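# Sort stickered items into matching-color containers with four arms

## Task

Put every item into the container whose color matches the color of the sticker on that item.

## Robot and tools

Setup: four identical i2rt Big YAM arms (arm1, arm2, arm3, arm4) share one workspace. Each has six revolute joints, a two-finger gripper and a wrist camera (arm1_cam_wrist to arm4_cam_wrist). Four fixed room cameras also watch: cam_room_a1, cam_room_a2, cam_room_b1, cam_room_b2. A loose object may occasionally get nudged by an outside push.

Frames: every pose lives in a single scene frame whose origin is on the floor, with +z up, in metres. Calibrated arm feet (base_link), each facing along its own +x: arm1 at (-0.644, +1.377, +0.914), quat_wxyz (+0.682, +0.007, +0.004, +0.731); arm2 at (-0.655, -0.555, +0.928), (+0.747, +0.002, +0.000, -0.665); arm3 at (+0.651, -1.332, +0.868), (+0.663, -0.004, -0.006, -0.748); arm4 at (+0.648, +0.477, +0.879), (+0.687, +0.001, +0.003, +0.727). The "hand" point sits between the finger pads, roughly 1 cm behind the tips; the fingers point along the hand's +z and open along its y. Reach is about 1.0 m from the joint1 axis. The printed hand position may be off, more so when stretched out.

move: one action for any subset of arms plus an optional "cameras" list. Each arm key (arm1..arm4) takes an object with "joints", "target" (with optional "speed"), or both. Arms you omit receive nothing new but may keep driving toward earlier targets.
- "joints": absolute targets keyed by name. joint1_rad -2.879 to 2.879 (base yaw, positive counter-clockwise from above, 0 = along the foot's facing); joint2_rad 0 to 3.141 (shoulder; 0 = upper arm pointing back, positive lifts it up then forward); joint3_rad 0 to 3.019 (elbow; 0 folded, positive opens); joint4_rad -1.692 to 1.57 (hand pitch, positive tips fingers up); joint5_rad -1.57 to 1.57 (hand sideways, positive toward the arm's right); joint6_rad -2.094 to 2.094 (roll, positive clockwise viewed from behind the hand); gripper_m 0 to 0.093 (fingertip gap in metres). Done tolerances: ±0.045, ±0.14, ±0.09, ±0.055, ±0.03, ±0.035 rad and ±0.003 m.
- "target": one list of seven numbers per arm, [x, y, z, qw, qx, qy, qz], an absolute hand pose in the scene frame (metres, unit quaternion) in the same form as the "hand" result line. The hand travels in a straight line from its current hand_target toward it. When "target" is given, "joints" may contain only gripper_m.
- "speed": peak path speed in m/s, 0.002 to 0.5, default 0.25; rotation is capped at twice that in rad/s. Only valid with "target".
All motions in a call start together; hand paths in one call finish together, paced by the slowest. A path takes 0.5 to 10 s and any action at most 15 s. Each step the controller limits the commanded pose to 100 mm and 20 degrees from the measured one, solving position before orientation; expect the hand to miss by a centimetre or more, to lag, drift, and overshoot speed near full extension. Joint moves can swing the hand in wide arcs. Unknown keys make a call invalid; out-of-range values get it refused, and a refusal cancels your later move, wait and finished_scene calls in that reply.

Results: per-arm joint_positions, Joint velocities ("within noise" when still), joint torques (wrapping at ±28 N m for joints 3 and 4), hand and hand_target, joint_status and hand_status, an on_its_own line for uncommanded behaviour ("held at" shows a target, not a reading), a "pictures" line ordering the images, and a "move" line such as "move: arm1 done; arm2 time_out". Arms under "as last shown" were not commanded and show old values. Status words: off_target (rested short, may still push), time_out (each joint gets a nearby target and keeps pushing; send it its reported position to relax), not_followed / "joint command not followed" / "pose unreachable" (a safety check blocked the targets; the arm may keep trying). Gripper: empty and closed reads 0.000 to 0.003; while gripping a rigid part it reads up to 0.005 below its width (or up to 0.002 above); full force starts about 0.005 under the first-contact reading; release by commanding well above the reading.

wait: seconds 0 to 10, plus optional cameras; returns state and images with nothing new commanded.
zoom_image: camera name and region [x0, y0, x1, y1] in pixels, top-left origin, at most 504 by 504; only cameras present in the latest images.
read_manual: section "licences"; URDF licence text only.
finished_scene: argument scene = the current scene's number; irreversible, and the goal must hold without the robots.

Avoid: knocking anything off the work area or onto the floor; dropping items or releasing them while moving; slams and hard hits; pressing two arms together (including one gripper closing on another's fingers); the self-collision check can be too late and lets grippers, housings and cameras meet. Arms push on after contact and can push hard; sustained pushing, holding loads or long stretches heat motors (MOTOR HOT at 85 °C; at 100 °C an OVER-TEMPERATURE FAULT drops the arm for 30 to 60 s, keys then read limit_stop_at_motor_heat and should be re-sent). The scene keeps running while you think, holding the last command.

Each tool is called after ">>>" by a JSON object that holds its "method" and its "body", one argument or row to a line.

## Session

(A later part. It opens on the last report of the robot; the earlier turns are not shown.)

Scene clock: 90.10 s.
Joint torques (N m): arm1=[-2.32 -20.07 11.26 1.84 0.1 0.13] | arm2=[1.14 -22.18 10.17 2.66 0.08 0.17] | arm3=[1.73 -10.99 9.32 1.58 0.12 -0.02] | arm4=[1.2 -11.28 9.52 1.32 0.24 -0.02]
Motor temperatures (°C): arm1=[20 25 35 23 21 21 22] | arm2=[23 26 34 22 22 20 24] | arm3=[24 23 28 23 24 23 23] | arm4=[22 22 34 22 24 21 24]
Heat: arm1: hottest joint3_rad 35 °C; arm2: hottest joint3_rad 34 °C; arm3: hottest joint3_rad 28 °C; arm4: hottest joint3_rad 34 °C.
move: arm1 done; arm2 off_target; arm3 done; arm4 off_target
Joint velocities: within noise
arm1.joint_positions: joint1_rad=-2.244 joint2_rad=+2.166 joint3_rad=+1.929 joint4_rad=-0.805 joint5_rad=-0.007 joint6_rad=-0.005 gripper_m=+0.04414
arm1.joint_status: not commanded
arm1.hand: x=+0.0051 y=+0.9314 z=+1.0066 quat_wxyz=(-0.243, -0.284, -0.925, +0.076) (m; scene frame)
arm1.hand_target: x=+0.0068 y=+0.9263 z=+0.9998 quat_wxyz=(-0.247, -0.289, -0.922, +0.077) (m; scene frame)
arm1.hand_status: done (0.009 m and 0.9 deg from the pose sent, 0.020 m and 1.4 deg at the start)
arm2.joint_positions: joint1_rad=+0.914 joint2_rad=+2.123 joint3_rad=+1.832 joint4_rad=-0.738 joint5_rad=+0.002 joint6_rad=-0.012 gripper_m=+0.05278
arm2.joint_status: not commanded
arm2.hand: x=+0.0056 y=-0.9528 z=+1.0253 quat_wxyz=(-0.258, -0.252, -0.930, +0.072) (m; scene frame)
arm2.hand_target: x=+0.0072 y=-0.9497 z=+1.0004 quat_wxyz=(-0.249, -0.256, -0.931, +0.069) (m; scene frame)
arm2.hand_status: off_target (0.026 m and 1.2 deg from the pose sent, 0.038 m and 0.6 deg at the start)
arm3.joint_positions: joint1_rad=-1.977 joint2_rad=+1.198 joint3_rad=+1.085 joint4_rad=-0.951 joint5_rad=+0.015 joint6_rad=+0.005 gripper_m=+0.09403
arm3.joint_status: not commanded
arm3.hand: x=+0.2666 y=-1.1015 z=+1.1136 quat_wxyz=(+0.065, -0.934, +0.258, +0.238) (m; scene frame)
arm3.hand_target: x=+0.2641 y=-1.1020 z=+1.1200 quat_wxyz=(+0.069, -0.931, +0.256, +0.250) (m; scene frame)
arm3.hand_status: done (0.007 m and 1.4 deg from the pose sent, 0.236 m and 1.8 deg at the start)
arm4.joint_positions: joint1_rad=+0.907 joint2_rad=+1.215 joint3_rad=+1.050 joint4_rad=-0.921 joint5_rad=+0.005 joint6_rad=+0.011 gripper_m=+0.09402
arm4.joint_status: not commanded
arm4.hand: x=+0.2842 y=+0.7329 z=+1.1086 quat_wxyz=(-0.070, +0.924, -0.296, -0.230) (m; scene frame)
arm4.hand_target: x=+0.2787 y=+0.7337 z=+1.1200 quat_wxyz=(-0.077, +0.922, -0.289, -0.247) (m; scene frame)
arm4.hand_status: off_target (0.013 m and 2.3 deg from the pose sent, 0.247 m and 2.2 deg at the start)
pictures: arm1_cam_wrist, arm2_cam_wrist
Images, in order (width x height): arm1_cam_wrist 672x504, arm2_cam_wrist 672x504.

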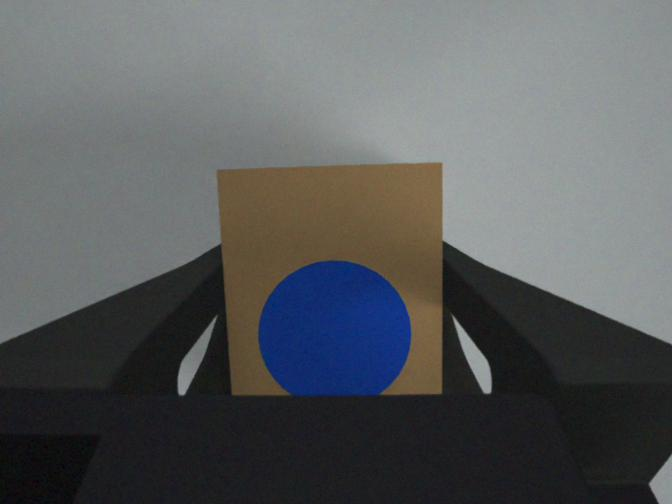

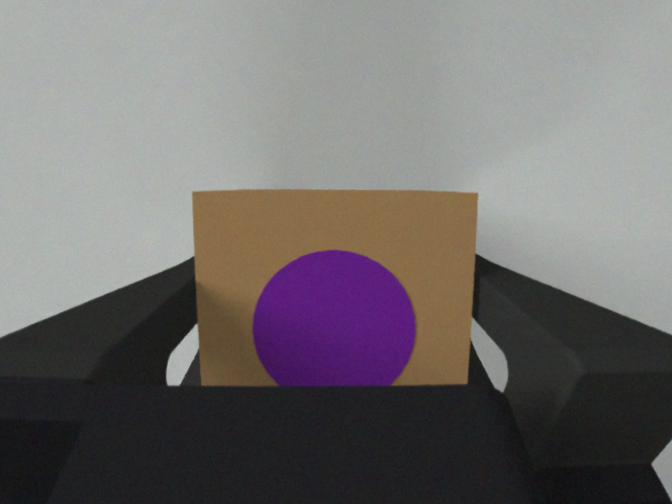

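>>> {"method": "move", "body": {
  "arm1": {"target": [0.007, 0.926, 0.993, 0.247, 0.2888, 0.9217, -0.0774], "speed": 0.05},
  "arm2": {"target": [0.007, -0.9495, 0.985, 0.225, 0.2578, 0.9376, -0.0619], "speed": 0.05},
  "cameras": []
}}

>>> {"method": "move", "body": {
  "arm1": {"joints": {"gripper_m": 0.093}},
  "arm2": {"joints": {"gripper_m": 0.093}},
  "cameras": ["arm1_cam_wrist", "arm2_cam_wrist"]
}}

>>> {"method": "move", "body": {
  "arm1": {"target": [-0.055, 0.969, 1.075, 0.247, 0.2888, 0.9217, -0.0774], "speed": 0.25},
  "arm2": {"target": [-0.055, -0.913, 1.075, 0.2495, 0.2561, 0.9313, -0.0686], "speed": 0.25},
  "cameras": ["arm1_cam_wrist", "arm2_cam_wrist"]
}}

>>> {"method": "move", "body": {
  "arm1": {"target": [-0.2745, 1.1202, 1.12, 0.247, 0.2888, 0.9217, -0.0774], "speed": 0.45},
  "arm2": {"target": [-0.268, -0.785, 1.11, 0.2495, 0.2561, 0.9313, -0.0686], "speed": 0.45},
  "cameras": []
}}

>>> {"method": "move", "body": {
  "arm3": {"target": [0.03, -0.963, 1.095, 0.0686, -0.9313, 0.2561, 0.2495], "speed": 0.35},
  "arm4": {"target": [0.012, 0.948, 1.095, 0.0774, -0.9217, 0.2888, 0.247], "speed": 0.35},
  "cameras": ["arm3_cam_wrist", "arm4_cam_wrist"]
}}

Scene clock: 101.50 s.
Joint torques (N m): arm1=[-2.14 -19.14 10.77 1.87 0.08 0.11] | arm2=[1.26 -20.6 13.03 0.69 0.1 0.16] | arm3=[1.79 -10.99 9.36 1.57 0.12 -0.02] | arm4=[1.49 -10.7 9.59 1.4 0.22 -0.03]
Motor temperatures (°C): arm1=[20 26 35 23 21 21 22] | arm2=[23 26 33 22 22 20 24] | arm3=[24 23 28 23 24 23 23] | arm4=[22 22 35 22 24 21 24]
Heat: arm1: hottest joint3_rad 35 °C; arm2: hottest joint3_rad 33 °C; arm3: hottest joint3_rad 28 °C; arm4: hottest joint3_rad 35 °C.
move: arm1 off_target; arm2 off_target
Joint velocities: within noise
arm1.joint_positions: joint1_rad=-2.244 joint2_rad=+2.166 joint3_rad=+1.926 joint4_rad=-0.790 joint5_rad=-0.007 joint6_rad=-0.005 gripper_m=+0.04414
arm1.joint_status: not commanded
arm1.hand: x=+0.0068 y=+0.9302 z=+1.0067 quat_wxyz=(-0.248, -0.283, -0.923, +0.078) (m; scene frame)
arm1.hand_target: x=+0.0068 y=+0.9263 z=+0.9931 quat_wxyz=(-0.247, -0.289, -0.922, +0.077) (m; scene frame)
arm1.hand_status: off_target (0.014 m and 0.7 deg from the pose sent, 0.015 m and 0.8 deg at the start)
arm2.joint_positions: joint1_rad=+0.914 joint2_rad=+2.136 joint3_rad=+1.832 joint4_rad=-0.741 joint5_rad=+0.002 joint6_rad=-0.010 gripper_m=+0.05278
arm2.joint_status: not commanded
arm2.hand: x=+0.0045 y=-0.9520 z=+1.0145 quat_wxyz=(-0.250, -0.254, -0.932, +0.069) (m; scene frame)
arm2.hand_target: x=+0.0058 y=-0.9490 z=+0.9854 quat_wxyz=(-0.226, -0.258, -0.937, +0.062) (m; scene frame)
arm2.hand_status: off_target (0.030 m and 3.1 deg from the pose sent, 0.040 m and 4.1 deg at the start)
arm3, arm4: as last shown
arm3.hand_target: x=+0.2641 y=-1.1021 z=+1.1200 quat_wxyz=(+0.068, -0.931, +0.256, +0.250) (m; scene frame)
pictures: none
No camera images: "cameras" was empty.

Scene clock: 102.13 s.
Joint torques (N m): arm1=[-1.96 -19.72 10.97 1.8 0.1 0.11] | arm2=[1.55 -21.13 12.98 1.03 -0.18 0.12] | arm3=[1.79 -10.87 9.31 1.57 0.12 -0.03] | arm4=[1.14 -10.75 9.37 1.26 0.21 -0.02]
Motor temperatures (°C): arm1=[20 26 35 23 21 21 22] | arm2=[23 26 33 22 22 20 24] | arm3=[24 23 28 23 24 23 23] | arm4=[22 22 35 22 24 21 24]
Heat: arm1: hottest joint3_rad 35 °C; arm2: hottest joint3_rad 33 °C; arm3: hottest joint3_rad 28 °C; arm4: hottest joint3_rad 35 °C.
move: arm1 done; arm2 done
Joint velocities: within noise
arm1.joint_positions: joint1_rad=-2.244 joint2_rad=+2.167 joint3_rad=+1.923 joint4_rad=-0.789 joint5_rad=-0.007 joint6_rad=-0.005 gripper_m=+0.09296
arm1.joint_status: all done
arm1.hand: x=+0.0062 y=+0.9306 z=+1.0049 quat_wxyz=(-0.247, -0.283, -0.923, +0.077) (m; scene frame)
arm1.hand_target: x=+0.0068 y=+0.9263 z=+0.9932 quat_wxyz=(-0.247, -0.289, -0.922, +0.077) (m; scene frame)
arm1.hand_status: not commanded
arm2.joint_positions: joint1_rad=+0.910 joint2_rad=+2.141 joint3_rad=+1.832 joint4_rad=-0.751 joint5_rad=+0.008 joint6_rad=-0.006 gripper_m=+0.09293
arm2.joint_status: all done
arm2.hand: x=+0.0006 y=-0.9544 z=+1.0098 quat_wxyz=(-0.243, -0.259, -0.932, +0.071) (m; scene frame)
arm2.hand_target: x=+0.0059 y=-0.9488 z=+0.9855 quat_wxyz=(-0.226, -0.258, -0.937, +0.062) (m; scene frame)
arm2.hand_status: not commanded
arm3, arm4: as last shown
pictures: arm1_cam_wrist, arm2_cam_wrist
Images, in order (width x height): arm1_cam_wrist 672x504, arm2_cam_wrist 672x504.

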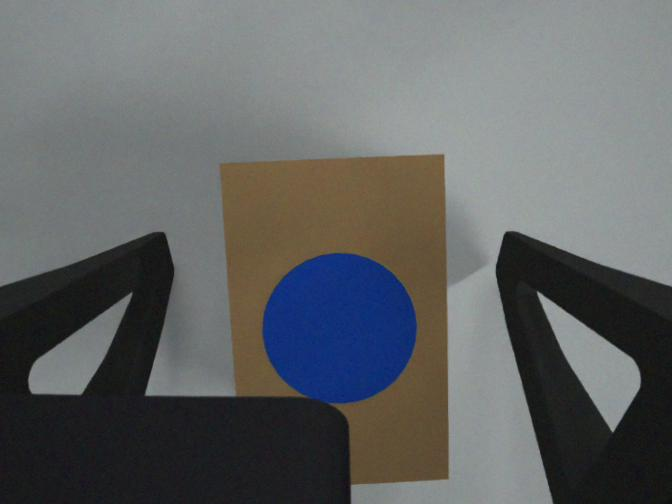

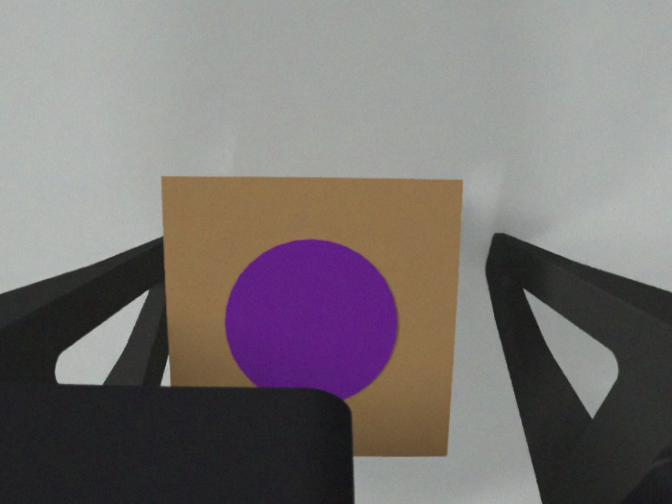

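Scene clock: 103.37 s.
Joint torques (N m): arm1=[-2.2 -17.14 11.52 0.91 0.05 0.04] | arm2=[1.61 -19.84 10.15 1.28 -0.15 0.11] | arm3=[1.73 -10.93 9.33 1.57 0.12 -0.02] | arm4=[1.32 -10.81 9.52 1.35 0.21 -0.02]
Motor temperatures (°C): arm1=[20 26 35 23 21 21 22] | arm2=[23 26 33 22 22 20 24] | arm3=[24 23 28 23 24 23 23] | arm4=[22 22 35 22 24 21 24]
Heat: arm1: hottest joint3_rad 35 °C; arm2: hottest joint3_rad 33 °C; arm3: hottest joint3_rad 28 °C; arm4: hottest joint3_rad 35 °C.
move: arm1 done; arm2 off_target
Joint velocities: within noise
arm1.joint_positions: joint1_rad=-2.244 joint2_rad=+1.915 joint3_rad=+1.702 joint4_rad=-0.809 joint5_rad=-0.008 joint6_rad=+0.001 gripper_m=+0.09296
arm1.joint_status: not commanded
arm1.hand: x=-0.0520 y=+0.9714 z=+1.0770 quat_wxyz=(-0.252, -0.285, -0.921, +0.078) (m; scene frame)
arm1.hand_target: x=-0.0549 y=+0.9691 z=+1.0752 quat_wxyz=(-0.247, -0.289, -0.922, +0.077) (m; scene frame)
arm1.hand_status: done (0.004 m and 0.7 deg from the pose sent, 0.101 m and 0.6 deg at the start)
arm2.joint_positions: joint1_rad=+0.910 joint2_rad=+1.882 joint3_rad=+1.630 joint4_rad=-0.751 joint5_rad=+0.007 joint6_rad=-0.006 gripper_m=+0.09293
arm2.joint_status: not commanded
arm2.hand: x=-0.0535 y=-0.9219 z=+1.0953 quat_wxyz=(-0.269, -0.257, -0.925, +0.078) (m; scene frame)
arm2.hand_target: x=-0.0552 y=-0.9129 z=+1.0753 quat_wxyz=(-0.250, -0.256, -0.931, +0.069) (m; scene frame)
arm2.hand_status: off_target (0.022 m and 2.5 deg from the pose sent, 0.095 m and 0.9 deg at the start)
arm3, arm4: as last shown
pictures: arm1_cam_wrist, arm2_cam_wrist
Images, in order (width x height): arm1_cam_wrist 672x504, arm2_cam_wrist 672x504.

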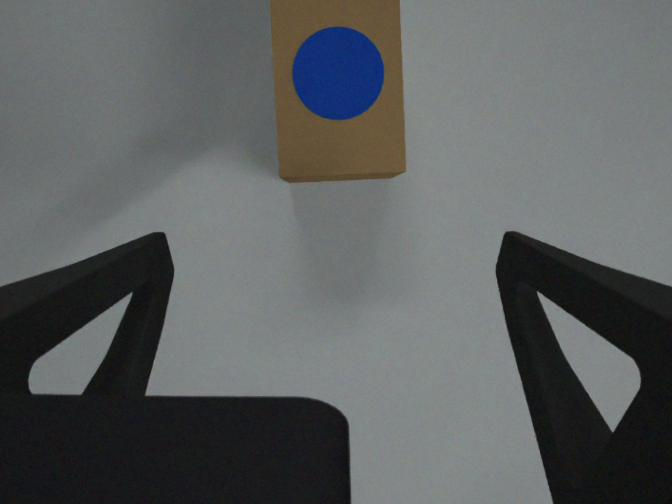

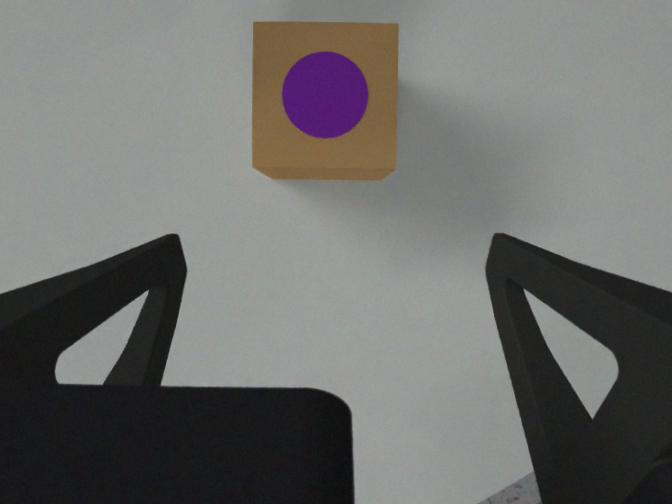

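Scene clock: 104.83 s.
Joint torques (N m): arm1=[-2.55 -5.89 11.37 0.66 -0.04 0] | arm2=[1.61 -9 10 1.31 -0.05 0.15] | arm3=[1.79 -11.11 9.33 1.57 0.12 -0.02] | arm4=[1.61 -10.58 9.5 1.47 0.26 -0.01]
Motor temperatures (°C): arm1=[20 26 35 23 21 21 22] | arm2=[23 26 33 22 22 20 24] | arm3=[24 23 28 23 24 23 23] | arm4=[22 22 35 22 24 21 24]
Heat: arm1: hottest joint3_rad 35 °C; arm2: hottest joint3_rad 33 °C; arm3: hottest joint3_rad 28 °C; arm4: hottest joint3_rad 35 °C.
move: arm1 done; arm2 off_target
Joint velocities: within noise
arm1.joint_positions: joint1_rad=-2.244 joint2_rad=+1.192 joint3_rad=+0.977 joint4_rad=-0.799 joint5_rad=-0.008 joint6_rad=+0.001 gripper_m=+0.09296
arm1.joint_status: not commanded
arm1.hand: x=-0.2712 y=+1.1231 z=+1.1247 quat_wxyz=(-0.256, -0.285, -0.920, +0.079) (m; scene frame)
arm1.hand_target: x=-0.2745 y=+1.1203 z=+1.1201 quat_wxyz=(-0.247, -0.289, -0.922, +0.077) (m; scene frame)
arm1.hand_status: done (0.006 m and 1.1 deg from the pose sent, 0.271 m and 0.7 deg at the start)
arm2.joint_positions: joint1_rad=+0.913 joint2_rad=+1.221 joint3_rad=+0.946 joint4_rad=-0.727 joint5_rad=+0.007 joint6_rad=-0.006 gripper_m=+0.09293
arm2.joint_status: not commanded
arm2.hand: x=-0.2655 y=-0.7922 z=+1.1267 quat_wxyz=(-0.270, -0.255, -0.925, +0.077) (m; scene frame)
arm2.hand_target: x=-0.2684 y=-0.7850 z=+1.1104 quat_wxyz=(-0.249, -0.256, -0.931, +0.069) (m; scene frame)
arm2.hand_status: off_target (0.018 m and 2.6 deg from the pose sent, 0.255 m and 2.5 deg at the start)
arm3, arm4: as last shown
pictures: none
No camera images: "cameras" was empty.

Scene clock: 106.80 s.
Joint torques (N m): arm1=[-2.08 -5.66 11.33 1.01 -0.03 -0.02] | arm2=[1.61 -8.94 10 1.33 -0.05 0.14] | arm3=[1.26 -22.53 14 0.61 0 -0.08] | arm4=[0.73 -24.29 12.74 0.34 -0.04 -0.09]
Motor temperatures (°C): arm1=[20 26 35 23 21 21 22] | arm2=[23 26 33 22 22 20 24] | arm3=[24 23 28 23 24 23 23] | arm4=[22 23 35 22 24 21 24]
Heat: arm1: hottest joint3_rad 35 °C; arm2: hottest joint3_rad 33 °C; arm3: hottest joint3_rad 28 °C; arm4: hottest joint3_rad 35 °C.
move: arm3 off_target; arm4 off_target
Joint velocities: within noise
arm1, arm2: as last shown
arm3.joint_positions: joint1_rad=-1.977 joint2_rad=+1.912 joint3_rad=+1.805 joint4_rad=-0.981 joint5_rad=+0.015 joint6_rad=+0.005 gripper_m=+0.09403
arm3.joint_status: not commanded
arm3.hand: x=+0.0413 y=-0.9711 z=+1.0677 quat_wxyz=(+0.062, -0.937, +0.258, +0.227) (m; scene frame)
arm3.hand_target: x=+0.0312 y=-0.9637 z=+1.0950 quat_wxyz=(+0.069, -0.931, +0.256, +0.250) (m; scene frame)
arm3.hand_status: off_target (0.031 m and 2.8 deg from the pose sent, 0.275 m and 1.4 deg at the start)
arm4.joint_positions: joint1_rad=+0.883 joint2_rad=+2.135 joint3_rad=+2.143 joint4_rad=-1.081 joint5_rad=-0.006 joint6_rad=-0.014 gripper_m=+0.09402
arm4.joint_status: not commanded
arm4.hand: x=+0.0179 y=+0.9385 z=+1.0816 quat_wxyz=(-0.073, +0.923, -0.294, -0.236) (m; scene frame)
arm4.hand_target: x=+0.0126 y=+0.9475 z=+1.0949 quat_wxyz=(-0.078, +0.922, -0.289, -0.248) (m; scene frame)
arm4.hand_status: off_target (0.017 m and 1.5 deg from the pose sent, 0.347 m and 2.3 deg at the start)
pictures: arm3_cam_wrist, arm4_cam_wrist
Images, in order (width x height): arm3_cam_wrist 672x504, arm4_cam_wrist 672x504.

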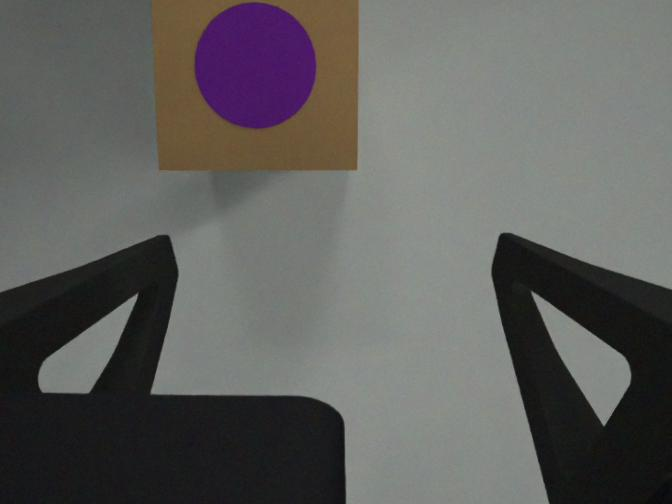

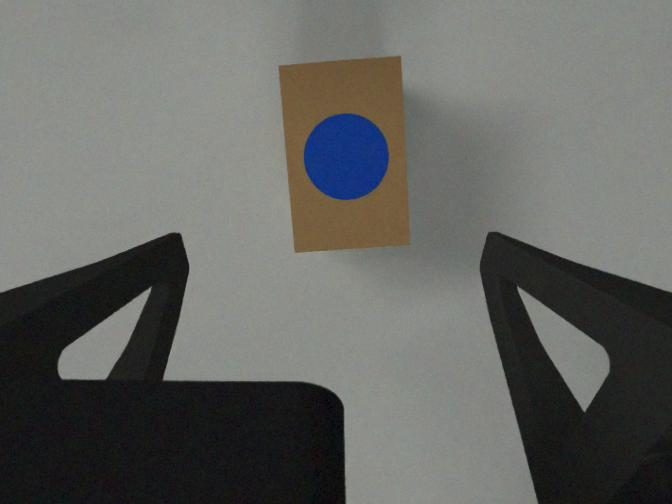

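>>> {"method": "move", "body": {
  "arm3": {"target": [-0.031, -0.951, 1.105, 0.0686, -0.9313, 0.2561, 0.2495], "speed": 0.2},
  "arm4": {"target": [-0.0195, 0.974, 1.075, 0.0713, -0.9285, 0.2662, 0.2488], "speed": 0.2},
  "cameras": ["arm3_cam_wrist", "arm4_cam_wrist"]
}}

Scene clock: 118.83 s.
Joint torques (N m): arm1=[-3.25 -5.66 11.21 0.83 -0.04 0] | arm2=[1.61 -8.88 9.99 1.31 -0.05 0.15] | arm3=[2.37 -24.59 14.15 0.61 0.12 0.03] | arm4=[0.56 -25.47 12.93 0.44 -0.06 -0.1]
Motor temperatures (°C): arm1=[20 26 34 23 21 21 22] | arm2=[23 26 32 22 22 20 23] | arm3=[24 24 30 23 24 23 23] | arm4=[22 24 38 22 24 21 24]
Heat: arm1: hottest joint3_rad 34 °C; arm2: hottest joint3_rad 32 °C; arm3: hottest joint3_rad 30 °C; arm4: hottest joint3_rad 38 °C.
move: arm3 off_target; arm4 off_target
Joint velocities: within noise
arm1, arm2: as last shown
arm3.joint_positions: joint1_rad=-1.959 joint2_rad=+2.094 joint3_rad=+2.133 joint4_rad=-1.119 joint5_rad=+0.026 joint6_rad=+0.020 gripper_m=+0.09403
arm3.joint_status: not commanded
arm3.hand: x=-0.0170 y=-0.9502 z=+1.0841 quat_wxyz=(+0.065, -0.936, +0.258, +0.230) (m; scene frame)
arm3.hand_target: x=-0.0299 y=-0.9517 z=+1.1050 quat_wxyz=(+0.069, -0.931, +0.256, +0.250) (m; scene frame)
arm3.hand_status: off_target (0.025 m and 2.3 deg from the pose sent, 0.084 m and 2.8 deg at the start)
arm4.joint_positions: joint1_rad=+0.874 joint2_rad=+2.298 joint3_rad=+2.389 joint4_rad=-1.158 joint5_rad=-0.035 joint6_rad=-0.064 gripper_m=+0.09402
arm4.joint_status: not commanded
arm4.hand: x=-0.0149 y=+0.9652 z=+1.0682 quat_wxyz=(-0.068, +0.929, -0.271, -0.241) (m; scene frame)
arm4.hand_target: x=-0.0189 y=+0.9737 z=+1.0750 quat_wxyz=(-0.072, +0.928, -0.266, -0.250) (m; scene frame)
arm4.hand_status: off_target (0.012 m and 1.1 deg from the pose sent, 0.052 m and 3.6 deg at the start)
pictures: arm3_cam_wrist, arm4_cam_wrist
Images, in order (width x height): arm3_cam_wrist 672x504, arm4_cam_wrist 672x504.

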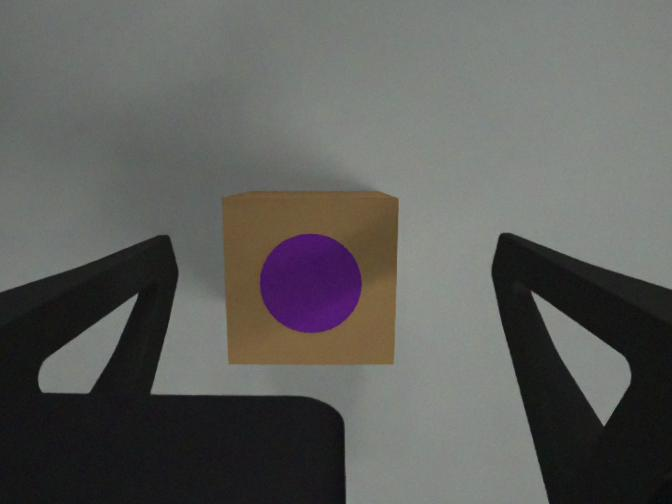

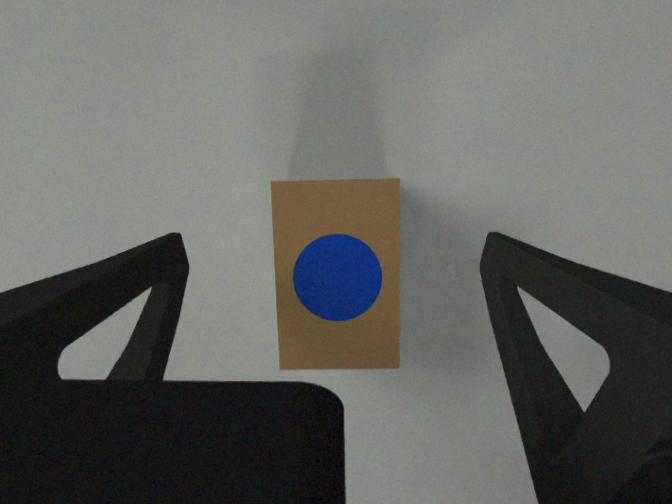

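>>> {"method": "move", "body": {
  "arm3": {"target": [-0.03, -0.9605, 1.01, 0.0686, -0.9313, 0.2561, 0.2495], "speed": 0.12},
  "arm4": {"target": [-0.0156, 0.9715, 0.995, 0.0713, -0.9285, 0.2662, 0.2488], "speed": 0.12},
  "cameras": ["arm3_cam_wrist", "arm4_cam_wrist"]
}}

Scene clock: 127.30 s.
Joint torques (N m): arm1=[-1.9 -6.12 11.28 0.85 -0.01 0] | arm2=[1.49 -8.94 9.98 1.31 -0.05 0.15] | arm3=[2.73 -24.12 8.32 1.51 0.13 0.01] | arm4=[0.44 -26.17 7.94 1.43 -0.06 -0.09]
Motor temperatures (°C): arm1=[20 25 34 23 21 21 22] | arm2=[23 26 32 22 22 20 23] | arm3=[24 25 31 23 24 23 23] | arm4=[22 25 37 22 24 21 24]
Heat: arm1: hottest joint3_rad 34 °C; arm2: hottest joint3_rad 32 °C; arm3: hottest joint3_rad 31 °C; arm4: hottest joint3_rad 37 °C.
move: arm3 off_target; arm4 off_target
Joint velocities: within noise
arm1, arm2: as last shown
arm3.joint_positions: joint1_rad=-1.954 joint2_rad=+2.092 joint3_rad=+1.953 joint4_rad=-0.891 joint5_rad=+0.032 joint6_rad=+0.030 gripper_m=+0.09401
arm3.joint_status: not commanded
arm3.hand: x=-0.0240 y=-0.9501 z=+1.0227 quat_wxyz=(+0.072, -0.929, +0.260, +0.253) (m; scene frame)
arm3.hand_target: x=-0.0297 y=-0.9606 z=+1.0101 quat_wxyz=(+0.069, -0.931, +0.256, +0.249) (m; scene frame)
arm3.hand_status: off_target (0.017 m and 0.8 deg from the pose sent, 0.076 m and 2.3 deg at the start)
arm4.joint_positions: joint1_rad=+0.875 joint2_rad=+2.288 joint3_rad=+2.213 joint4_rad=-0.964 joint5_rad=-0.036 joint6_rad=-0.069 gripper_m=+0.09402
arm4.joint_status: not commanded
arm4.hand: x=-0.0187 y=+0.9671 z=+1.0117 quat_wxyz=(-0.073, +0.926, -0.268, -0.254) (m; scene frame)
arm4.hand_target: x=-0.0154 y=+0.9712 z=+0.9953 quat_wxyz=(-0.071, +0.929, -0.266, -0.249) (m; scene frame)
arm4.hand_status: off_target (0.018 m and 0.7 deg from the pose sent, 0.073 m and 1.1 deg at the start)
pictures: arm3_cam_wrist, arm4_cam_wrist
Images, in order (width x height): arm3_cam_wrist 672x504, arm4_cam_wrist 672x504.

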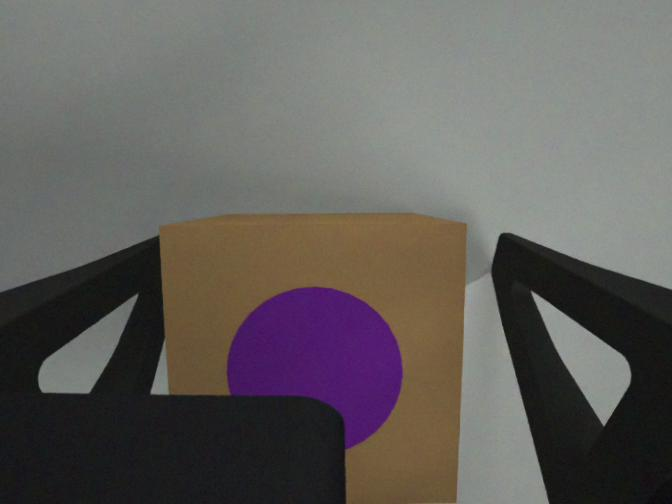

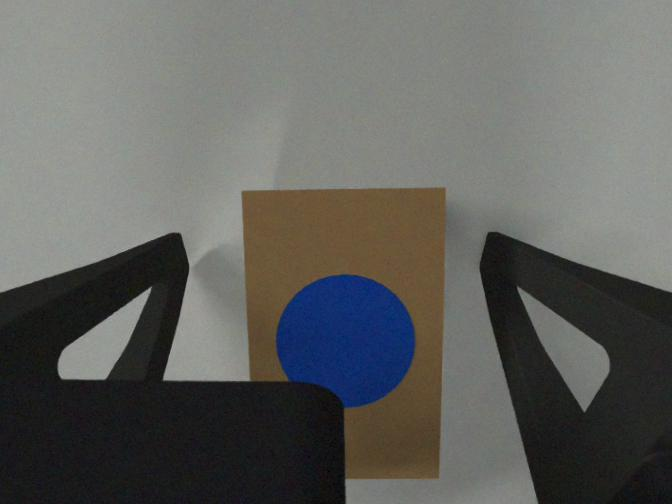

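>>> {"method": "move", "body": {
  "arm3": {"joints": {"gripper_m": 0.045}},
  "arm4": {"joints": {"gripper_m": 0.036}},
  "cameras": ["arm3_cam_wrist", "arm4_cam_wrist"]
}}

>>> {"method": "move", "body": {
  "arm3": {"target": [0.0, -0.975, 1.065, 0.0686, -0.9313, 0.2561, 0.2495], "speed": 0.2},
  "arm4": {"target": [0.012, 0.953, 1.055, 0.0713, -0.9285, 0.2662, 0.2488], "speed": 0.2},
  "cameras": ["arm3_cam_wrist", "arm4_cam_wrist"]
}}

>>> {"method": "move", "body": {
  "arm3": {"target": [0.264, -1.102, 1.12, 0.0686, -0.9313, 0.2561, 0.2495], "speed": 0.45},
  "arm4": {"target": [0.2785, 0.7338, 1.12, 0.0713, -0.9285, 0.2662, 0.2488], "speed": 0.45},
  "cameras": []
}}

>>> {"method": "move", "body": {
  "arm3": {"joints": {"joint2_rad": 0.8, "joint3_rad": 1.3, "joint4_rad": -1.5, "joint5_rad": 0, "joint6_rad": 0}},
  "arm4": {"joints": {"joint2_rad": 0.8, "joint3_rad": 1.3, "joint4_rad": -1.5, "joint5_rad": 0, "joint6_rad": 0}},
  "cameras": []
}}

>>> {"method": "move", "body": {
  "arm3": {"joints": {"joint1_rad": 1.778}},
  "arm4": {"joints": {"joint1_rad": -1.922}},
  "cameras": ["arm3_cam_wrist", "arm4_cam_wrist"]
}}

>>> {"method": "move", "body": {
  "arm3": {"target": [1.204, -1.2836, 0.87, 0.2585, -0.0421, 0.965, 0.0113], "speed": 0.4},
  "arm4": {"target": [1.141, 0.3273, 0.87, 0.256, 0.1419, 0.9554, -0.038], "speed": 0.4},
  "cameras": ["arm3_cam_wrist", "arm4_cam_wrist"]
}}

Scene clock: 150.93 s.
Joint torques (N m): arm1=[-2.2 -5.77 11.26 0.92 -0.07 -0.02] | arm2=[1.44 -8.88 9.99 1.31 -0.05 0.15] | arm3=[2.32 -24.23 8.32 1.55 0.11 0] | arm4=[1.2 -26.17 8.23 1.13 -0.04 -0.02]
Motor temperatures (°C): arm1=[20 25 34 23 21 21 21] | arm2=[23 25 32 22 22 20 23] | arm3=[24 26 31 23 24 23 23] | arm4=[22 25 35 22 24 21 24]
Heat: arm1: hottest joint3_rad 34 °C; arm2: hottest joint3_rad 32 °C; arm3: hottest joint3_rad 31 °C; arm4: hottest joint3_rad 35 °C.
move: arm3 off_target; arm4 off_target
Joint velocities: within noise
arm1, arm2: as last shown
arm3.joint_positions: joint1_rad=-1.951 joint2_rad=+2.092 joint3_rad=+1.953 joint4_rad=-0.891 joint5_rad=+0.032 joint6_rad=+0.030 gripper_m=+0.05287
arm3.joint_status: gripper_m off_target (ended at +0.05290, target +0.04500)
arm3.hand: x=-0.0254 y=-0.9524 z=+1.0227 quat_wxyz=(+0.071, -0.929, +0.259, +0.254) (m; scene frame)
arm3.hand_target: x=-0.0297 y=-0.9606 z=+1.0101 quat_wxyz=(+0.069, -0.931, +0.256, +0.249) (m; scene frame)
arm3.hand_status: not commanded
arm4.joint_positions: joint1_rad=+0.863 joint2_rad=+2.288 joint3_rad=+2.211 joint4_rad=-0.956 joint5_rad=-0.036 joint6_rad=-0.070 gripper_m=+0.04426
arm4.joint_status: gripper_m off_target (ended at +0.04428, target +0.03600)
arm4.hand: x=-0.0140 y=+0.9753 z=+1.0115 quat_wxyz=(-0.075, +0.924, -0.272, -0.256) (m; scene frame)
arm4.hand_target: x=-0.0154 y=+0.9711 z=+0.9952 quat_wxyz=(-0.071, +0.929, -0.266, -0.249) (m; scene frame)
arm4.hand_status: not commanded
pictures: arm3_cam_wrist, arm4_cam_wrist
Images, in order (width x height): arm3_cam_wrist 672x504, arm4_cam_wrist 672x504.

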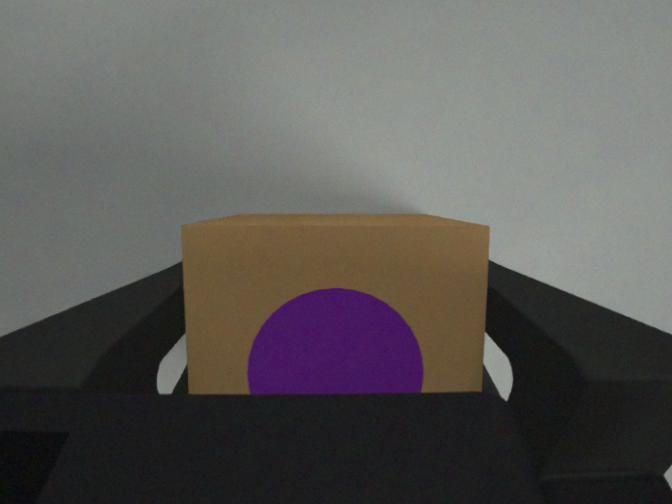

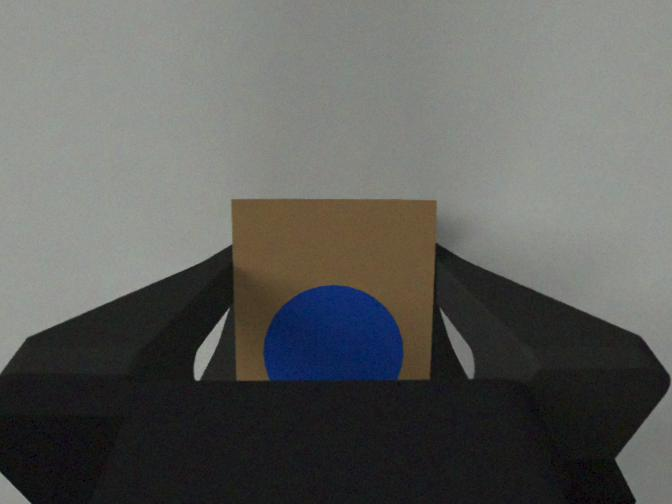

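Scene clock: 152.17 s.
Joint torques (N m): arm1=[-3.02 -5.66 11.37 0.87 -0.05 -0.01] | arm2=[1.49 -8.88 10 1.29 -0.04 0.16] | arm3=[2.37 -25 9.26 0.75 0.1 -0.01] | arm4=[1.2 -28.28 9.25 0.51 -0.07 -0.06]
Motor temperatures (°C): arm1=[20 25 34 23 21 21 21] | arm2=[23 25 32 22 22 20 23] | arm3=[24 26 31 23 24 23 23] | arm4=[22 25 35 22 24 21 25]
Heat: arm1: hottest joint3_rad 34 °C; arm2: hottest joint3_rad 32 °C; arm3: hottest joint3_rad 31 °C; arm4: hottest joint3_rad 35 °C.
move: arm3 off_target; arm4 off_target
Joint velocities: within noise
arm1, arm2: as last shown
arm3.joint_positions: joint1_rad=-1.951 joint2_rad=+1.995 joint3_rad=+1.893 joint4_rad=-0.943 joint5_rad=+0.032 joint6_rad=+0.031 gripper_m=+0.05287
arm3.joint_status: not commanded
arm3.hand: x=+0.0020 y=-0.9669 z=+1.0579 quat_wxyz=(+0.069, -0.931, +0.260, +0.247) (m; scene frame)
arm3.hand_target: x=+0.0000 y=-0.9750 z=+1.0650 quat_wxyz=(+0.069, -0.931, +0.256, +0.250) (m; scene frame)
arm3.hand_status: off_target (0.011 m and 0.5 deg from the pose sent, 0.054 m and 0.7 deg at the start)
arm4.joint_positions: joint1_rad=+0.863 joint2_rad=+2.185 joint3_rad=+2.116 joint4_rad=-0.994 joint5_rad=-0.037 joint6_rad=-0.072 gripper_m=+0.04426
arm4.joint_status: not commanded
arm4.hand: x=+0.0118 y=+0.9558 z=+1.0402 quat_wxyz=(-0.070, +0.928, -0.273, -0.243) (m; scene frame)
arm4.hand_target: x=+0.0119 y=+0.9529 z=+1.0549 quat_wxyz=(-0.071, +0.929, -0.266, -0.249) (m; scene frame)
arm4.hand_status: off_target (0.015 m and 1.0 deg from the pose sent, 0.055 m and 1.3 deg at the start)
pictures: arm3_cam_wrist, arm4_cam_wrist
Images, in order (width x height): arm3_cam_wrist 672x504, arm4_cam_wrist 672x504.

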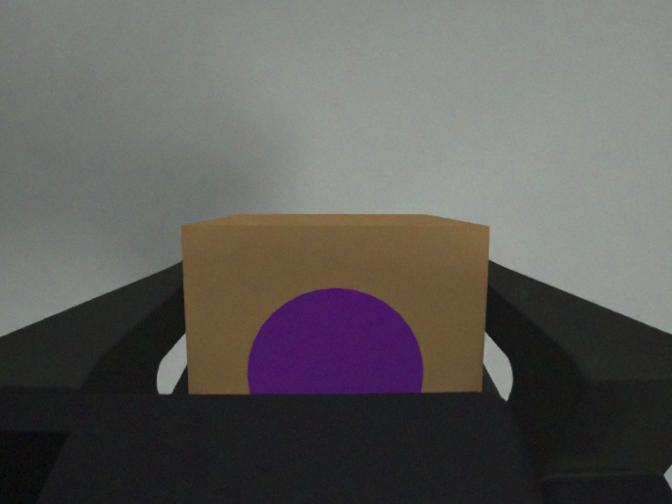

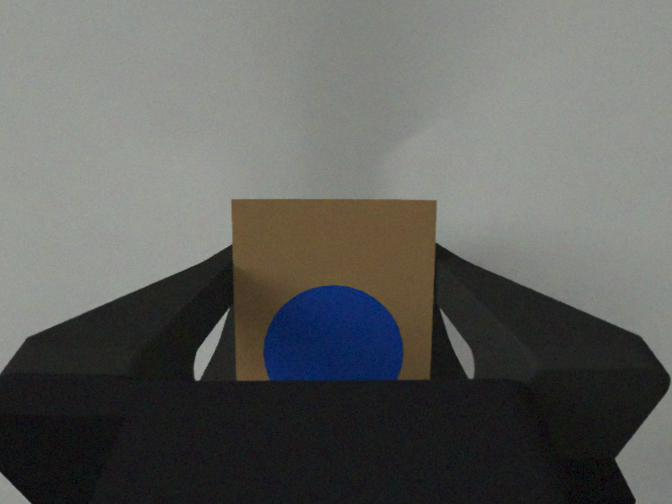

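Scene clock: 153.70 s.
Joint torques (N m): arm1=[-2.78 -5.6 11.49 1.06 0.02 0.03] | arm2=[1.44 -8.94 9.99 1.32 -0.05 0.15] | arm3=[0.26 -9.17 9.14 0.91 -0.06 -0.14] | arm4=[1.08 -8.41 9.35 0.64 0.17 0.16]
Motor temperatures (°C): arm1=[20 25 34 23 21 21 21] | arm2=[23 25 32 22 22 20 23] | arm3=[24 26 31 23 24 23 23] | arm4=[22 25 35 22 24 21 25]
Heat: arm1: hottest joint3_rad 34 °C; arm2: hottest joint3_rad 32 °C; arm3: hottest joint3_rad 31 °C; arm4: hottest joint3_rad 35 °C.
move: arm3 done; arm4 done
Joint velocities: within noise
arm1, arm2: as last shown
arm3.joint_positions: joint1_rad=-1.957 joint2_rad=+1.180 joint3_rad=+1.088 joint4_rad=-0.935 joint5_rad=+0.020 joint6_rad=+0.016 gripper_m=+0.05287
arm3.joint_status: not commanded
arm3.hand: x=+0.2608 y=-1.1072 z=+1.1247 quat_wxyz=(+0.068, -0.931, +0.253, +0.256) (m; scene frame)
arm3.hand_target: x=+0.2641 y=-1.1021 z=+1.1200 quat_wxyz=(+0.069, -0.931, +0.256, +0.249) (m; scene frame)
arm3.hand_status: done (0.008 m and 0.8 deg from the pose sent, 0.301 m and 0.5 deg at the start)
arm4.joint_positions: joint1_rad=+0.897 joint2_rad=+1.191 joint3_rad=+1.055 joint4_rad=-0.898 joint5_rad=-0.025 joint6_rad=-0.063 gripper_m=+0.04426
arm4.joint_status: not commanded
arm4.hand: x=+0.2809 y=+0.7347 z=+1.1246 quat_wxyz=(-0.075, +0.928, -0.261, -0.256) (m; scene frame)
arm4.hand_target: x=+0.2785 y=+0.7337 z=+1.1201 quat_wxyz=(-0.071, +0.929, -0.266, -0.249) (m; scene frame)
arm4.hand_status: done (0.005 m and 1.1 deg from the pose sent, 0.356 m and 1.0 deg at the start)
pictures: none
No camera images: "cameras" was empty.

Scene clock: 155.20 s.
Joint torques (N m): arm1=[-2.55 -5.6 11.44 1.01 -0.07 -0.01] | arm2=[1.49 -8.82 10.02 1.33 -0.04 0.14] | arm3=[0.26 -3.43 10.19 0.9 -0.08 -0.13] | arm4=[0.97 -3.02 8.68 0.59 0.18 0.16]
Motor temperatures (°C): arm1=[20 25 34 23 21 21 21] | arm2=[23 25 31 22 22 20 23] | arm3=[24 26 31 23 24 23 23] | arm4=[22 25 35 22 24 21 25]
Heat: arm1: hottest joint3_rad 34 °C; arm2: hottest joint3_rad 31 °C; arm3: hottest joint3_rad 31 °C; arm4: hottest joint3_rad 35 °C.
move: arm3 done; arm4 done
Joint velocities: within noise
arm1, arm2: as last shown
arm3.joint_positions: joint1_rad=-1.957 joint2_rad=+0.809 joint3_rad=+1.282 joint4_rad=-1.496 joint5_rad=+0.002 joint6_rad=+0.008 gripper_m=+0.05287
arm3.joint_status: all done
arm3.hand: x=+0.4081 y=-1.1903 z=+1.2808 quat_wxyz=(+0.062, -0.932, +0.247, +0.260) (m; scene frame)
arm3.hand_target: x=+0.4125 y=-1.1885 z=+1.2911 quat_wxyz=(+0.066, -0.928, +0.249, +0.270) (m; scene frame)
arm3.hand_status: not commanded
arm4.joint_positions: joint1_rad=+0.897 joint2_rad=+0.806 joint3_rad=+1.294 joint4_rad=-1.491 joint5_rad=-0.004 joint6_rad=-0.014 gripper_m=+0.04425
arm4.joint_status: all done
arm4.hand: x=+0.4227 y=+0.6398 z=+1.3020 quat_wxyz=(-0.083, +0.916, -0.285, -0.268) (m; scene frame)
arm4.hand_target: x=+0.4250 y=+0.6369 z=+1.3053 quat_wxyz=(-0.082, +0.915, -0.289, -0.270) (m; scene frame)
arm4.hand_status: not commanded
pictures: none
No camera images: "cameras" was empty.

Scene clock: 157.77 s.
Joint torques (N m): arm1=[-3.02 -5.6 11.37 0.92 -0.03 0.01] | arm2=[1.49 -8.82 9.99 1.25 -0.05 0.15] | arm3=[1.96 -3.31 10.19 0.88 0.12 -0.11] | arm4=[0.5 -3.08 8.58 0.68 0 0.15]
Motor temperatures (°C): arm1=[20 25 34 23 21 21 21] | arm2=[23 25 31 22 22 20 23] | arm3=[24 26 30 23 24 23 23] | arm4=[22 25 35 22 24 21 25]
Heat: arm1: hottest joint3_rad 34 °C; arm2: hottest joint3_rad 31 °C; arm3: hottest joint3_rad 30 °C; arm4: hottest joint3_rad 35 °C.
move: arm3 done; arm4 done
Joint velocities: within noise
arm1.joint_positions: joint1_rad=-2.244 joint2_rad=+1.192 joint3_rad=+0.977 joint4_rad=-0.799 joint5_rad=-0.008 joint6_rad=+0.001 gripper_m=+0.09296
arm1.joint_status: not commanded
arm1.hand: x=-0.2712 y=+1.1231 z=+1.1247 quat_wxyz=(-0.256, -0.285, -0.920, +0.079) (m; scene frame)
arm1.hand_target: x=-0.2745 y=+1.1203 z=+1.1201 quat_wxyz=(-0.247, -0.289, -0.922, +0.077) (m; scene frame)
arm1.hand_status: not commanded
arm2.joint_positions: joint1_rad=+0.913 joint2_rad=+1.221 joint3_rad=+0.946 joint4_rad=-0.727 joint5_rad=+0.007 joint6_rad=-0.006 gripper_m=+0.09293
arm2.joint_status: not commanded
arm2.hand: x=-0.2655 y=-0.7922 z=+1.1267 quat_wxyz=(-0.270, -0.255, -0.925, +0.077) (m; scene frame)
arm2.hand_target: x=-0.2684 y=-0.7850 z=+1.1104 quat_wxyz=(-0.249, -0.256, -0.931, +0.069) (m; scene frame)
arm2.hand_status: not commanded
arm3.joint_positions: joint1_rad=+1.768 joint2_rad=+0.810 joint3_rad=+1.282 joint4_rad=-1.496 joint5_rad=-0.002 joint6_rad=+0.006 gripper_m=+0.05294
arm3.joint_status: all done
arm3.hand: x=+0.9276 y=-1.3048 z=+1.2828 quat_wxyz=(-0.270, +0.036, -0.962, -0.006) (m; scene frame)
arm3.hand_target: x=+0.9242 y=-1.3024 z=+1.2933 quat_wxyz=(-0.282, +0.043, -0.958, -0.006) (m; scene frame)
arm3.hand_status: not commanded
arm4.joint_positions: joint1_rad=-1.920 joint2_rad=+0.806 joint3_rad=+1.294 joint4_rad=-1.491 joint5_rad=+0.002 joint6_rad=-0.012 gripper_m=+0.04425
arm4.joint_status: all done
arm4.hand: x=+0.9162 y=+0.3976 z=+1.3005 quat_wxyz=(-0.274, -0.134, -0.951, +0.045) (m; scene frame)
arm4.hand_target: x=+0.9127 y=+0.3985 z=+1.3038 quat_wxyz=(-0.276, -0.140, -0.950, +0.043) (m; scene frame)
arm4.hand_status: not commanded
pictures: arm3_cam_wrist, arm4_cam_wrist
Images, in order (width x height): arm3_cam_wrist 672x504, arm4_cam_wrist 672x504.

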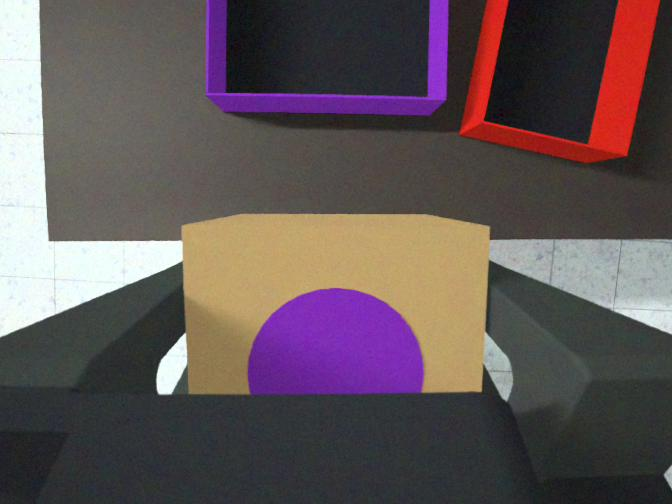

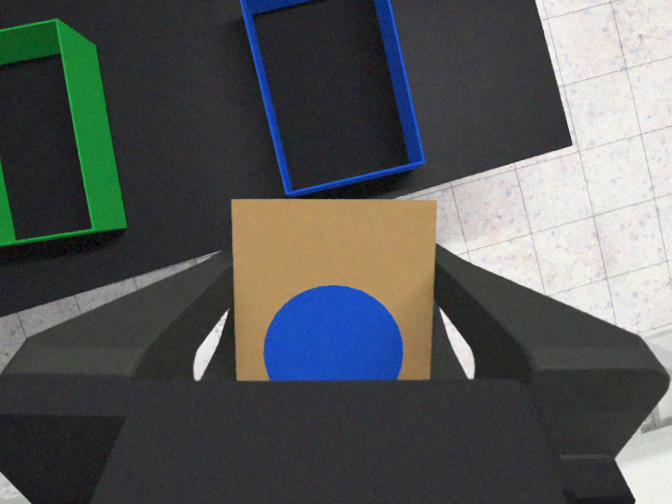

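Scene clock: 159.90 s.
Joint torques (N m): arm1=[-3.43 -6.18 11.36 0.99 -0.07 0.04] | arm2=[1.49 -8.88 9.95 1.29 -0.04 0.15] | arm3=[1.67 -17.44 9.69 1.48 -0.06 -0.08] | arm4=[0.91 -15.03 8.2 1.33 -0.01 0.18]
Motor temperatures (°C): arm1=[20 25 34 23 21 21 21] | arm2=[23 25 31 22 22 20 23] | arm3=[24 26 30 23 24 23 24] | arm4=[22 25 35 22 24 21 25]
Heat: arm1: hottest joint3_rad 34 °C; arm2: hottest joint3_rad 31 °C; arm3: hottest joint3_rad 30 °C; arm4: hottest joint3_rad 35 °C.
move: arm3 off_target; arm4 off_target
Joint velocities: within noise
arm1, arm2: as last shown
arm3.joint_positions: joint1_rad=+1.768 joint2_rad=+1.785 joint3_rad=+0.936 joint4_rad=-0.268 joint5_rad=-0.012 joint6_rad=+0.006 gripper_m=+0.05294
arm3.joint_status: not commanded
arm3.hand: x=+1.1781 y=-1.2900 z=+0.8460 quat_wxyz=(-0.225, +0.037, -0.974, -0.008) (m; scene frame)
arm3.hand_target: x=+1.2027 y=-1.2836 z=+0.8709 quat_wxyz=(-0.259, +0.042, -0.965, -0.011) (m; scene frame)
arm3.hand_status: off_target (0.036 m and 4.0 deg from the pose sent, 0.497 m and 1.7 deg at the start)
arm4.joint_positions: joint1_rad=-1.920 joint2_rad=+1.723 joint3_rad=+0.814 joint4_rad=-0.197 joint5_rad=-0.001 joint6_rad=-0.012 gripper_m=+0.04425
arm4.joint_status: not commanded
arm4.hand: x=+1.1181 y=+0.3352 z=+0.8508 quat_wxyz=(-0.226, -0.136, -0.964, +0.036) (m; scene frame)
arm4.hand_target: x=+1.1400 y=+0.3275 z=+0.8707 quat_wxyz=(-0.256, -0.142, -0.955, +0.038) (m; scene frame)
arm4.hand_status: off_target (0.031 m and 3.7 deg from the pose sent, 0.491 m and 2.5 deg at the start)
pictures: arm3_cam_wrist, arm4_cam_wrist
Images, in order (width x height): arm3_cam_wrist 672x504, arm4_cam_wrist 672x504.

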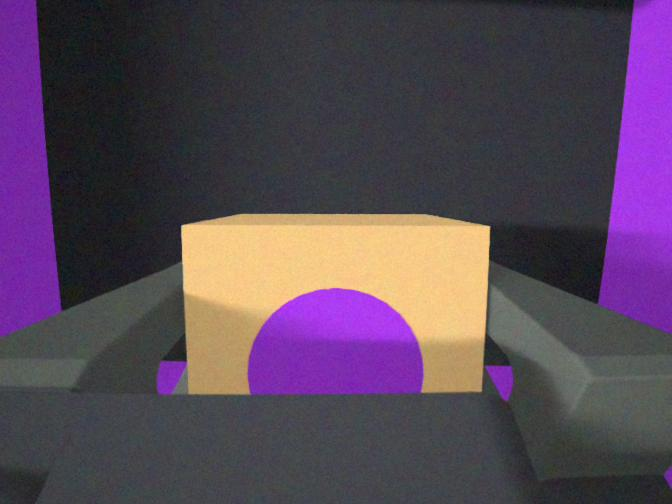

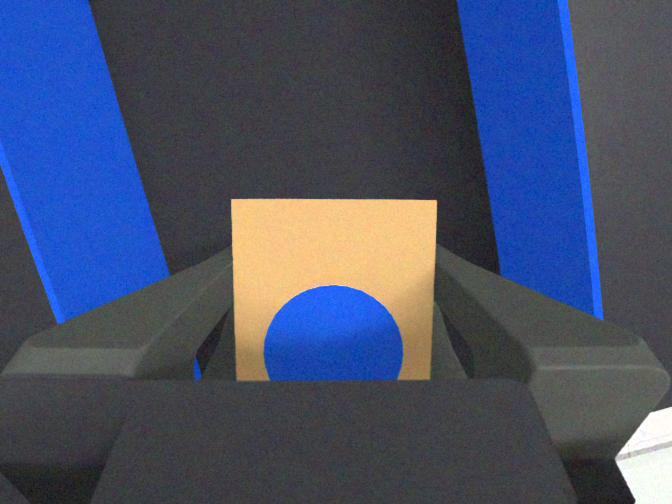

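>>> {"method": "move", "body": {
  "arm3": {"target": [1.208, -1.2836, 0.78, 0.2585, -0.0421, 0.965, 0.0113], "speed": 0.25},
  "arm4": {"target": [1.147, 0.3255, 0.775, 0.256, 0.1419, 0.9554, -0.038], "speed": 0.25},
  "cameras": []
}}

>>> {"method": "move", "body": {
  "arm3": {"target": [1.208, -1.2836, 0.745, 0.2585, -0.0421, 0.965, 0.0113], "speed": 0.08},
  "arm4": {"target": [1.147, 0.3255, 0.738, 0.256, 0.1419, 0.9554, -0.038], "speed": 0.08},
  "cameras": []
}}

>>> {"method": "move", "body": {
  "arm3": {"target": [1.208, -1.2836, 0.731, 0.2585, -0.0421, 0.965, 0.0113], "speed": 0.06},
  "arm4": {"target": [1.147, 0.3255, 0.725, 0.256, 0.1419, 0.9554, -0.038], "speed": 0.06},
  "cameras": ["arm3_cam_wrist", "arm4_cam_wrist"]
}}

Scene clock: 167.17 s.
Joint torques (N m): arm1=[-2.14 -5.25 11.28 0.9 0 0.01] | arm2=[1.49 -8.82 9.98 1.32 -0.05 0.15] | arm3=[1.61 -18.84 7.12 1.59 -0.03 -0.06] | arm4=[0.38 -16.97 5.96 1.43 0 0.18]
Motor temperatures (°C): arm1=[20 25 34 23 21 21 21] | arm2=[23 25 31 22 22 20 23] | arm3=[24 26 30 23 24 23 24] | arm4=[22 25 35 22 24 21 25]
Heat: arm1: hottest joint3_rad 34 °C; arm2: hottest joint3_rad 31 °C; arm3: hottest joint3_rad 30 °C; arm4: hottest joint3_rad 35 °C.
move: arm3 off_target; arm4 off_target
Joint velocities: within noise
arm1, arm2: as last shown
arm3.joint_positions: joint1_rad=+1.768 joint2_rad=+1.996 joint3_rad=+0.936 joint4_rad=-0.046 joint5_rad=-0.012 joint6_rad=+0.006 gripper_m=+0.05294
arm3.joint_status: not commanded
arm3.hand: x=+1.1862 y=-1.2906 z=+0.7619 quat_wxyz=(-0.230, +0.037, -0.972, -0.008) (m; scene frame)
arm3.hand_target: x=+1.2072 y=-1.2835 z=+0.7805 quat_wxyz=(-0.258, +0.042, -0.965, -0.011) (m; scene frame)
arm3.hand_status: off_target (0.029 m and 3.4 deg from the pose sent, 0.073 m and 4.0 deg at the start)
arm4.joint_positions: joint1_rad=-1.920 joint2_rad=+1.973 joint3_rad=+0.821 joint4_rad=+0.056 joint5_rad=-0.002 joint6_rad=-0.012 gripper_m=+0.04425
arm4.joint_status: not commanded
arm4.hand: x=+1.1263 y=+0.3323 z=+0.7621 quat_wxyz=(-0.230, -0.135, -0.963, +0.037) (m; scene frame)
arm4.hand_target: x=+1.1463 y=+0.3257 z=+0.7756 quat_wxyz=(-0.256, -0.142, -0.955, +0.038) (m; scene frame)
arm4.hand_status: off_target (0.025 m and 3.1 deg from the pose sent, 0.082 m and 3.7 deg at the start)
pictures: none
No camera images: "cameras" was empty.

Scene clock: 168.20 s.
Joint torques (N m): arm1=[-2.37 -5.54 11.38 0.88 -0.01 -0.01] | arm2=[1.44 -8.94 9.99 1.31 -0.05 0.16] | arm3=[1.79 -16.44 6.9 1.5 -0.02 -0.06] | arm4=[0.44 -14.92 5.26 1.48 0 0.2]
Motor temperatures (°C): arm1=[20 25 34 23 21 21 21] | arm2=[23 25 31 22 22 20 23] | arm3=[24 26 30 23 24 23 24] | arm4=[22 25 35 22 24 21 25]
Heat: arm1: hottest joint3_rad 34 °C; arm2: hottest joint3_rad 31 °C; arm3: hottest joint3_rad 30 °C; arm4: hottest joint3_rad 35 °C.
move: arm3 off_target; arm4 off_target
Joint velocities: within noise
arm1, arm2: as last shown
arm3.joint_positions: joint1_rad=+1.768 joint2_rad=+2.052 joint3_rad=+0.941 joint4_rad=+0.039 joint5_rad=-0.012 joint6_rad=+0.006 gripper_m=+0.05294
arm3.joint_status: not commanded
arm3.hand: x=+1.1939 y=-1.2902 z=+0.7440 quat_wxyz=(-0.247, +0.037, -0.968, -0.009) (m; scene frame)
arm3.hand_target: x=+1.2075 y=-1.2835 z=+0.7454 quat_wxyz=(-0.259, +0.042, -0.965, -0.011) (m; scene frame)
arm3.hand_status: off_target (0.016 m and 1.5 deg from the pose sent, 0.029 m and 3.4 deg at the start)
arm4.joint_positions: joint1_rad=-1.920 joint2_rad=+2.053 joint3_rad=+0.837 joint4_rad=+0.148 joint5_rad=-0.002 joint6_rad=-0.012 gripper_m=+0.04425
arm4.joint_status: not commanded
arm4.hand: x=+1.1342 y=+0.3299 z=+0.7382 quat_wxyz=(-0.244, -0.135, -0.960, +0.039) (m; scene frame)
arm4.hand_target: x=+1.1466 y=+0.3256 z=+0.7383 quat_wxyz=(-0.256, -0.142, -0.955, +0.038) (m; scene frame)
arm4.hand_status: off_target (0.014 m and 1.7 deg from the pose sent, 0.032 m and 3.1 deg at the start)
pictures: none
No camera images: "cameras" was empty.

Scene clock: 169.17 s.
Joint torques (N m): arm1=[-2.96 -5.54 11.37 0.84 -0.04 0.01] | arm2=[1.55 -8.88 9.98 1.31 -0.05 0.15] | arm3=[1.73 -14.74 6.54 1.44 0 -0.05] | arm4=[0.85 -13.33 4.92 1.25 0.01 0.19]
Motor temperatures (°C): arm1=[20 25 34 23 21 21 21] | arm2=[23 25 31 22 22 20 23] | arm3=[24 26 30 23 24 23 24] | arm4=[22 25 35 22 24 21 25]
Heat: arm1: hottest joint3_rad 34 °C; arm2: hottest joint3_rad 31 °C; arm3: hottest joint3_rad 30 °C; arm4: hottest joint3_rad 35 °C.
move: arm3 off_target; arm4 off_target
Joint velocities: within noise
arm1, arm2: as last shown
arm3.joint_positions: joint1_rad=+1.768 joint2_rad=+2.067 joint3_rad=+0.950 joint4_rad=+0.073 joint5_rad=-0.012 joint6_rad=+0.006 gripper_m=+0.05294
arm3.joint_status: not commanded
arm3.hand: x=+1.2025 y=-1.2896 z=+0.7431 quat_wxyz=(-0.261, +0.037, -0.965, -0.010) (m; scene frame)
arm3.hand_target: x=+1.2073 y=-1.2836 z=+0.7313 quat_wxyz=(-0.258, +0.042, -0.965, -0.011) (m; scene frame)
arm3.hand_status: off_target (0.015 m and 0.6 deg from the pose sent, 0.020 m and 1.5 deg at the start)
arm4.joint_positions: joint1_rad=-1.920 joint2_rad=+2.070 joint3_rad=+0.848 joint4_rad=+0.183 joint5_rad=-0.002 joint6_rad=-0.012 gripper_m=+0.04425
arm4.joint_status: not commanded
arm4.hand: x=+1.1428 y=+0.3273 z=+0.7366 quat_wxyz=(-0.258, -0.134, -0.956, +0.041) (m; scene frame)
arm4.hand_target: x=+1.1465 y=+0.3257 z=+0.7252 quat_wxyz=(-0.256, -0.142, -0.955, +0.038) (m; scene frame)
arm4.hand_status: off_target (0.012 m and 0.9 deg from the pose sent, 0.019 m and 1.7 deg at the start)
pictures: arm3_cam_wrist, arm4_cam_wrist
Images, in order (width x height): arm3_cam_wrist 672x504, arm4_cam_wrist 672x504.

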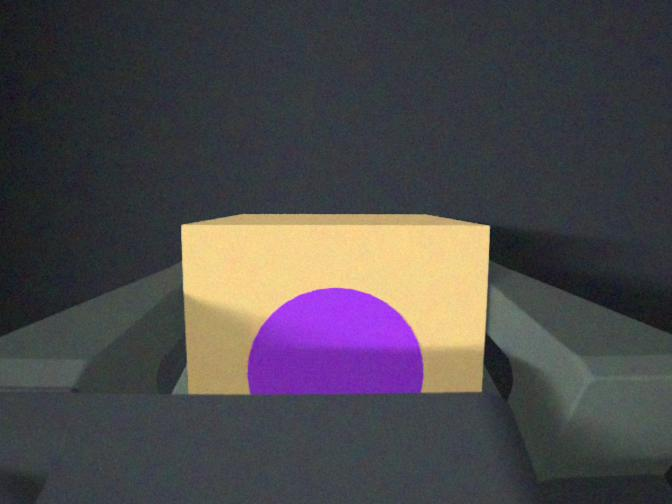

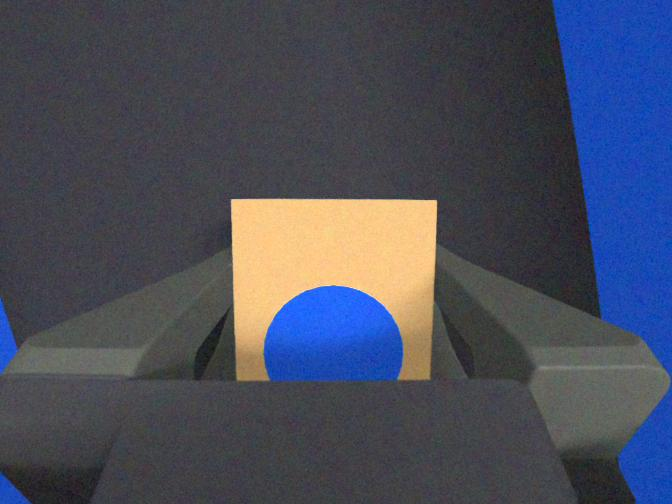

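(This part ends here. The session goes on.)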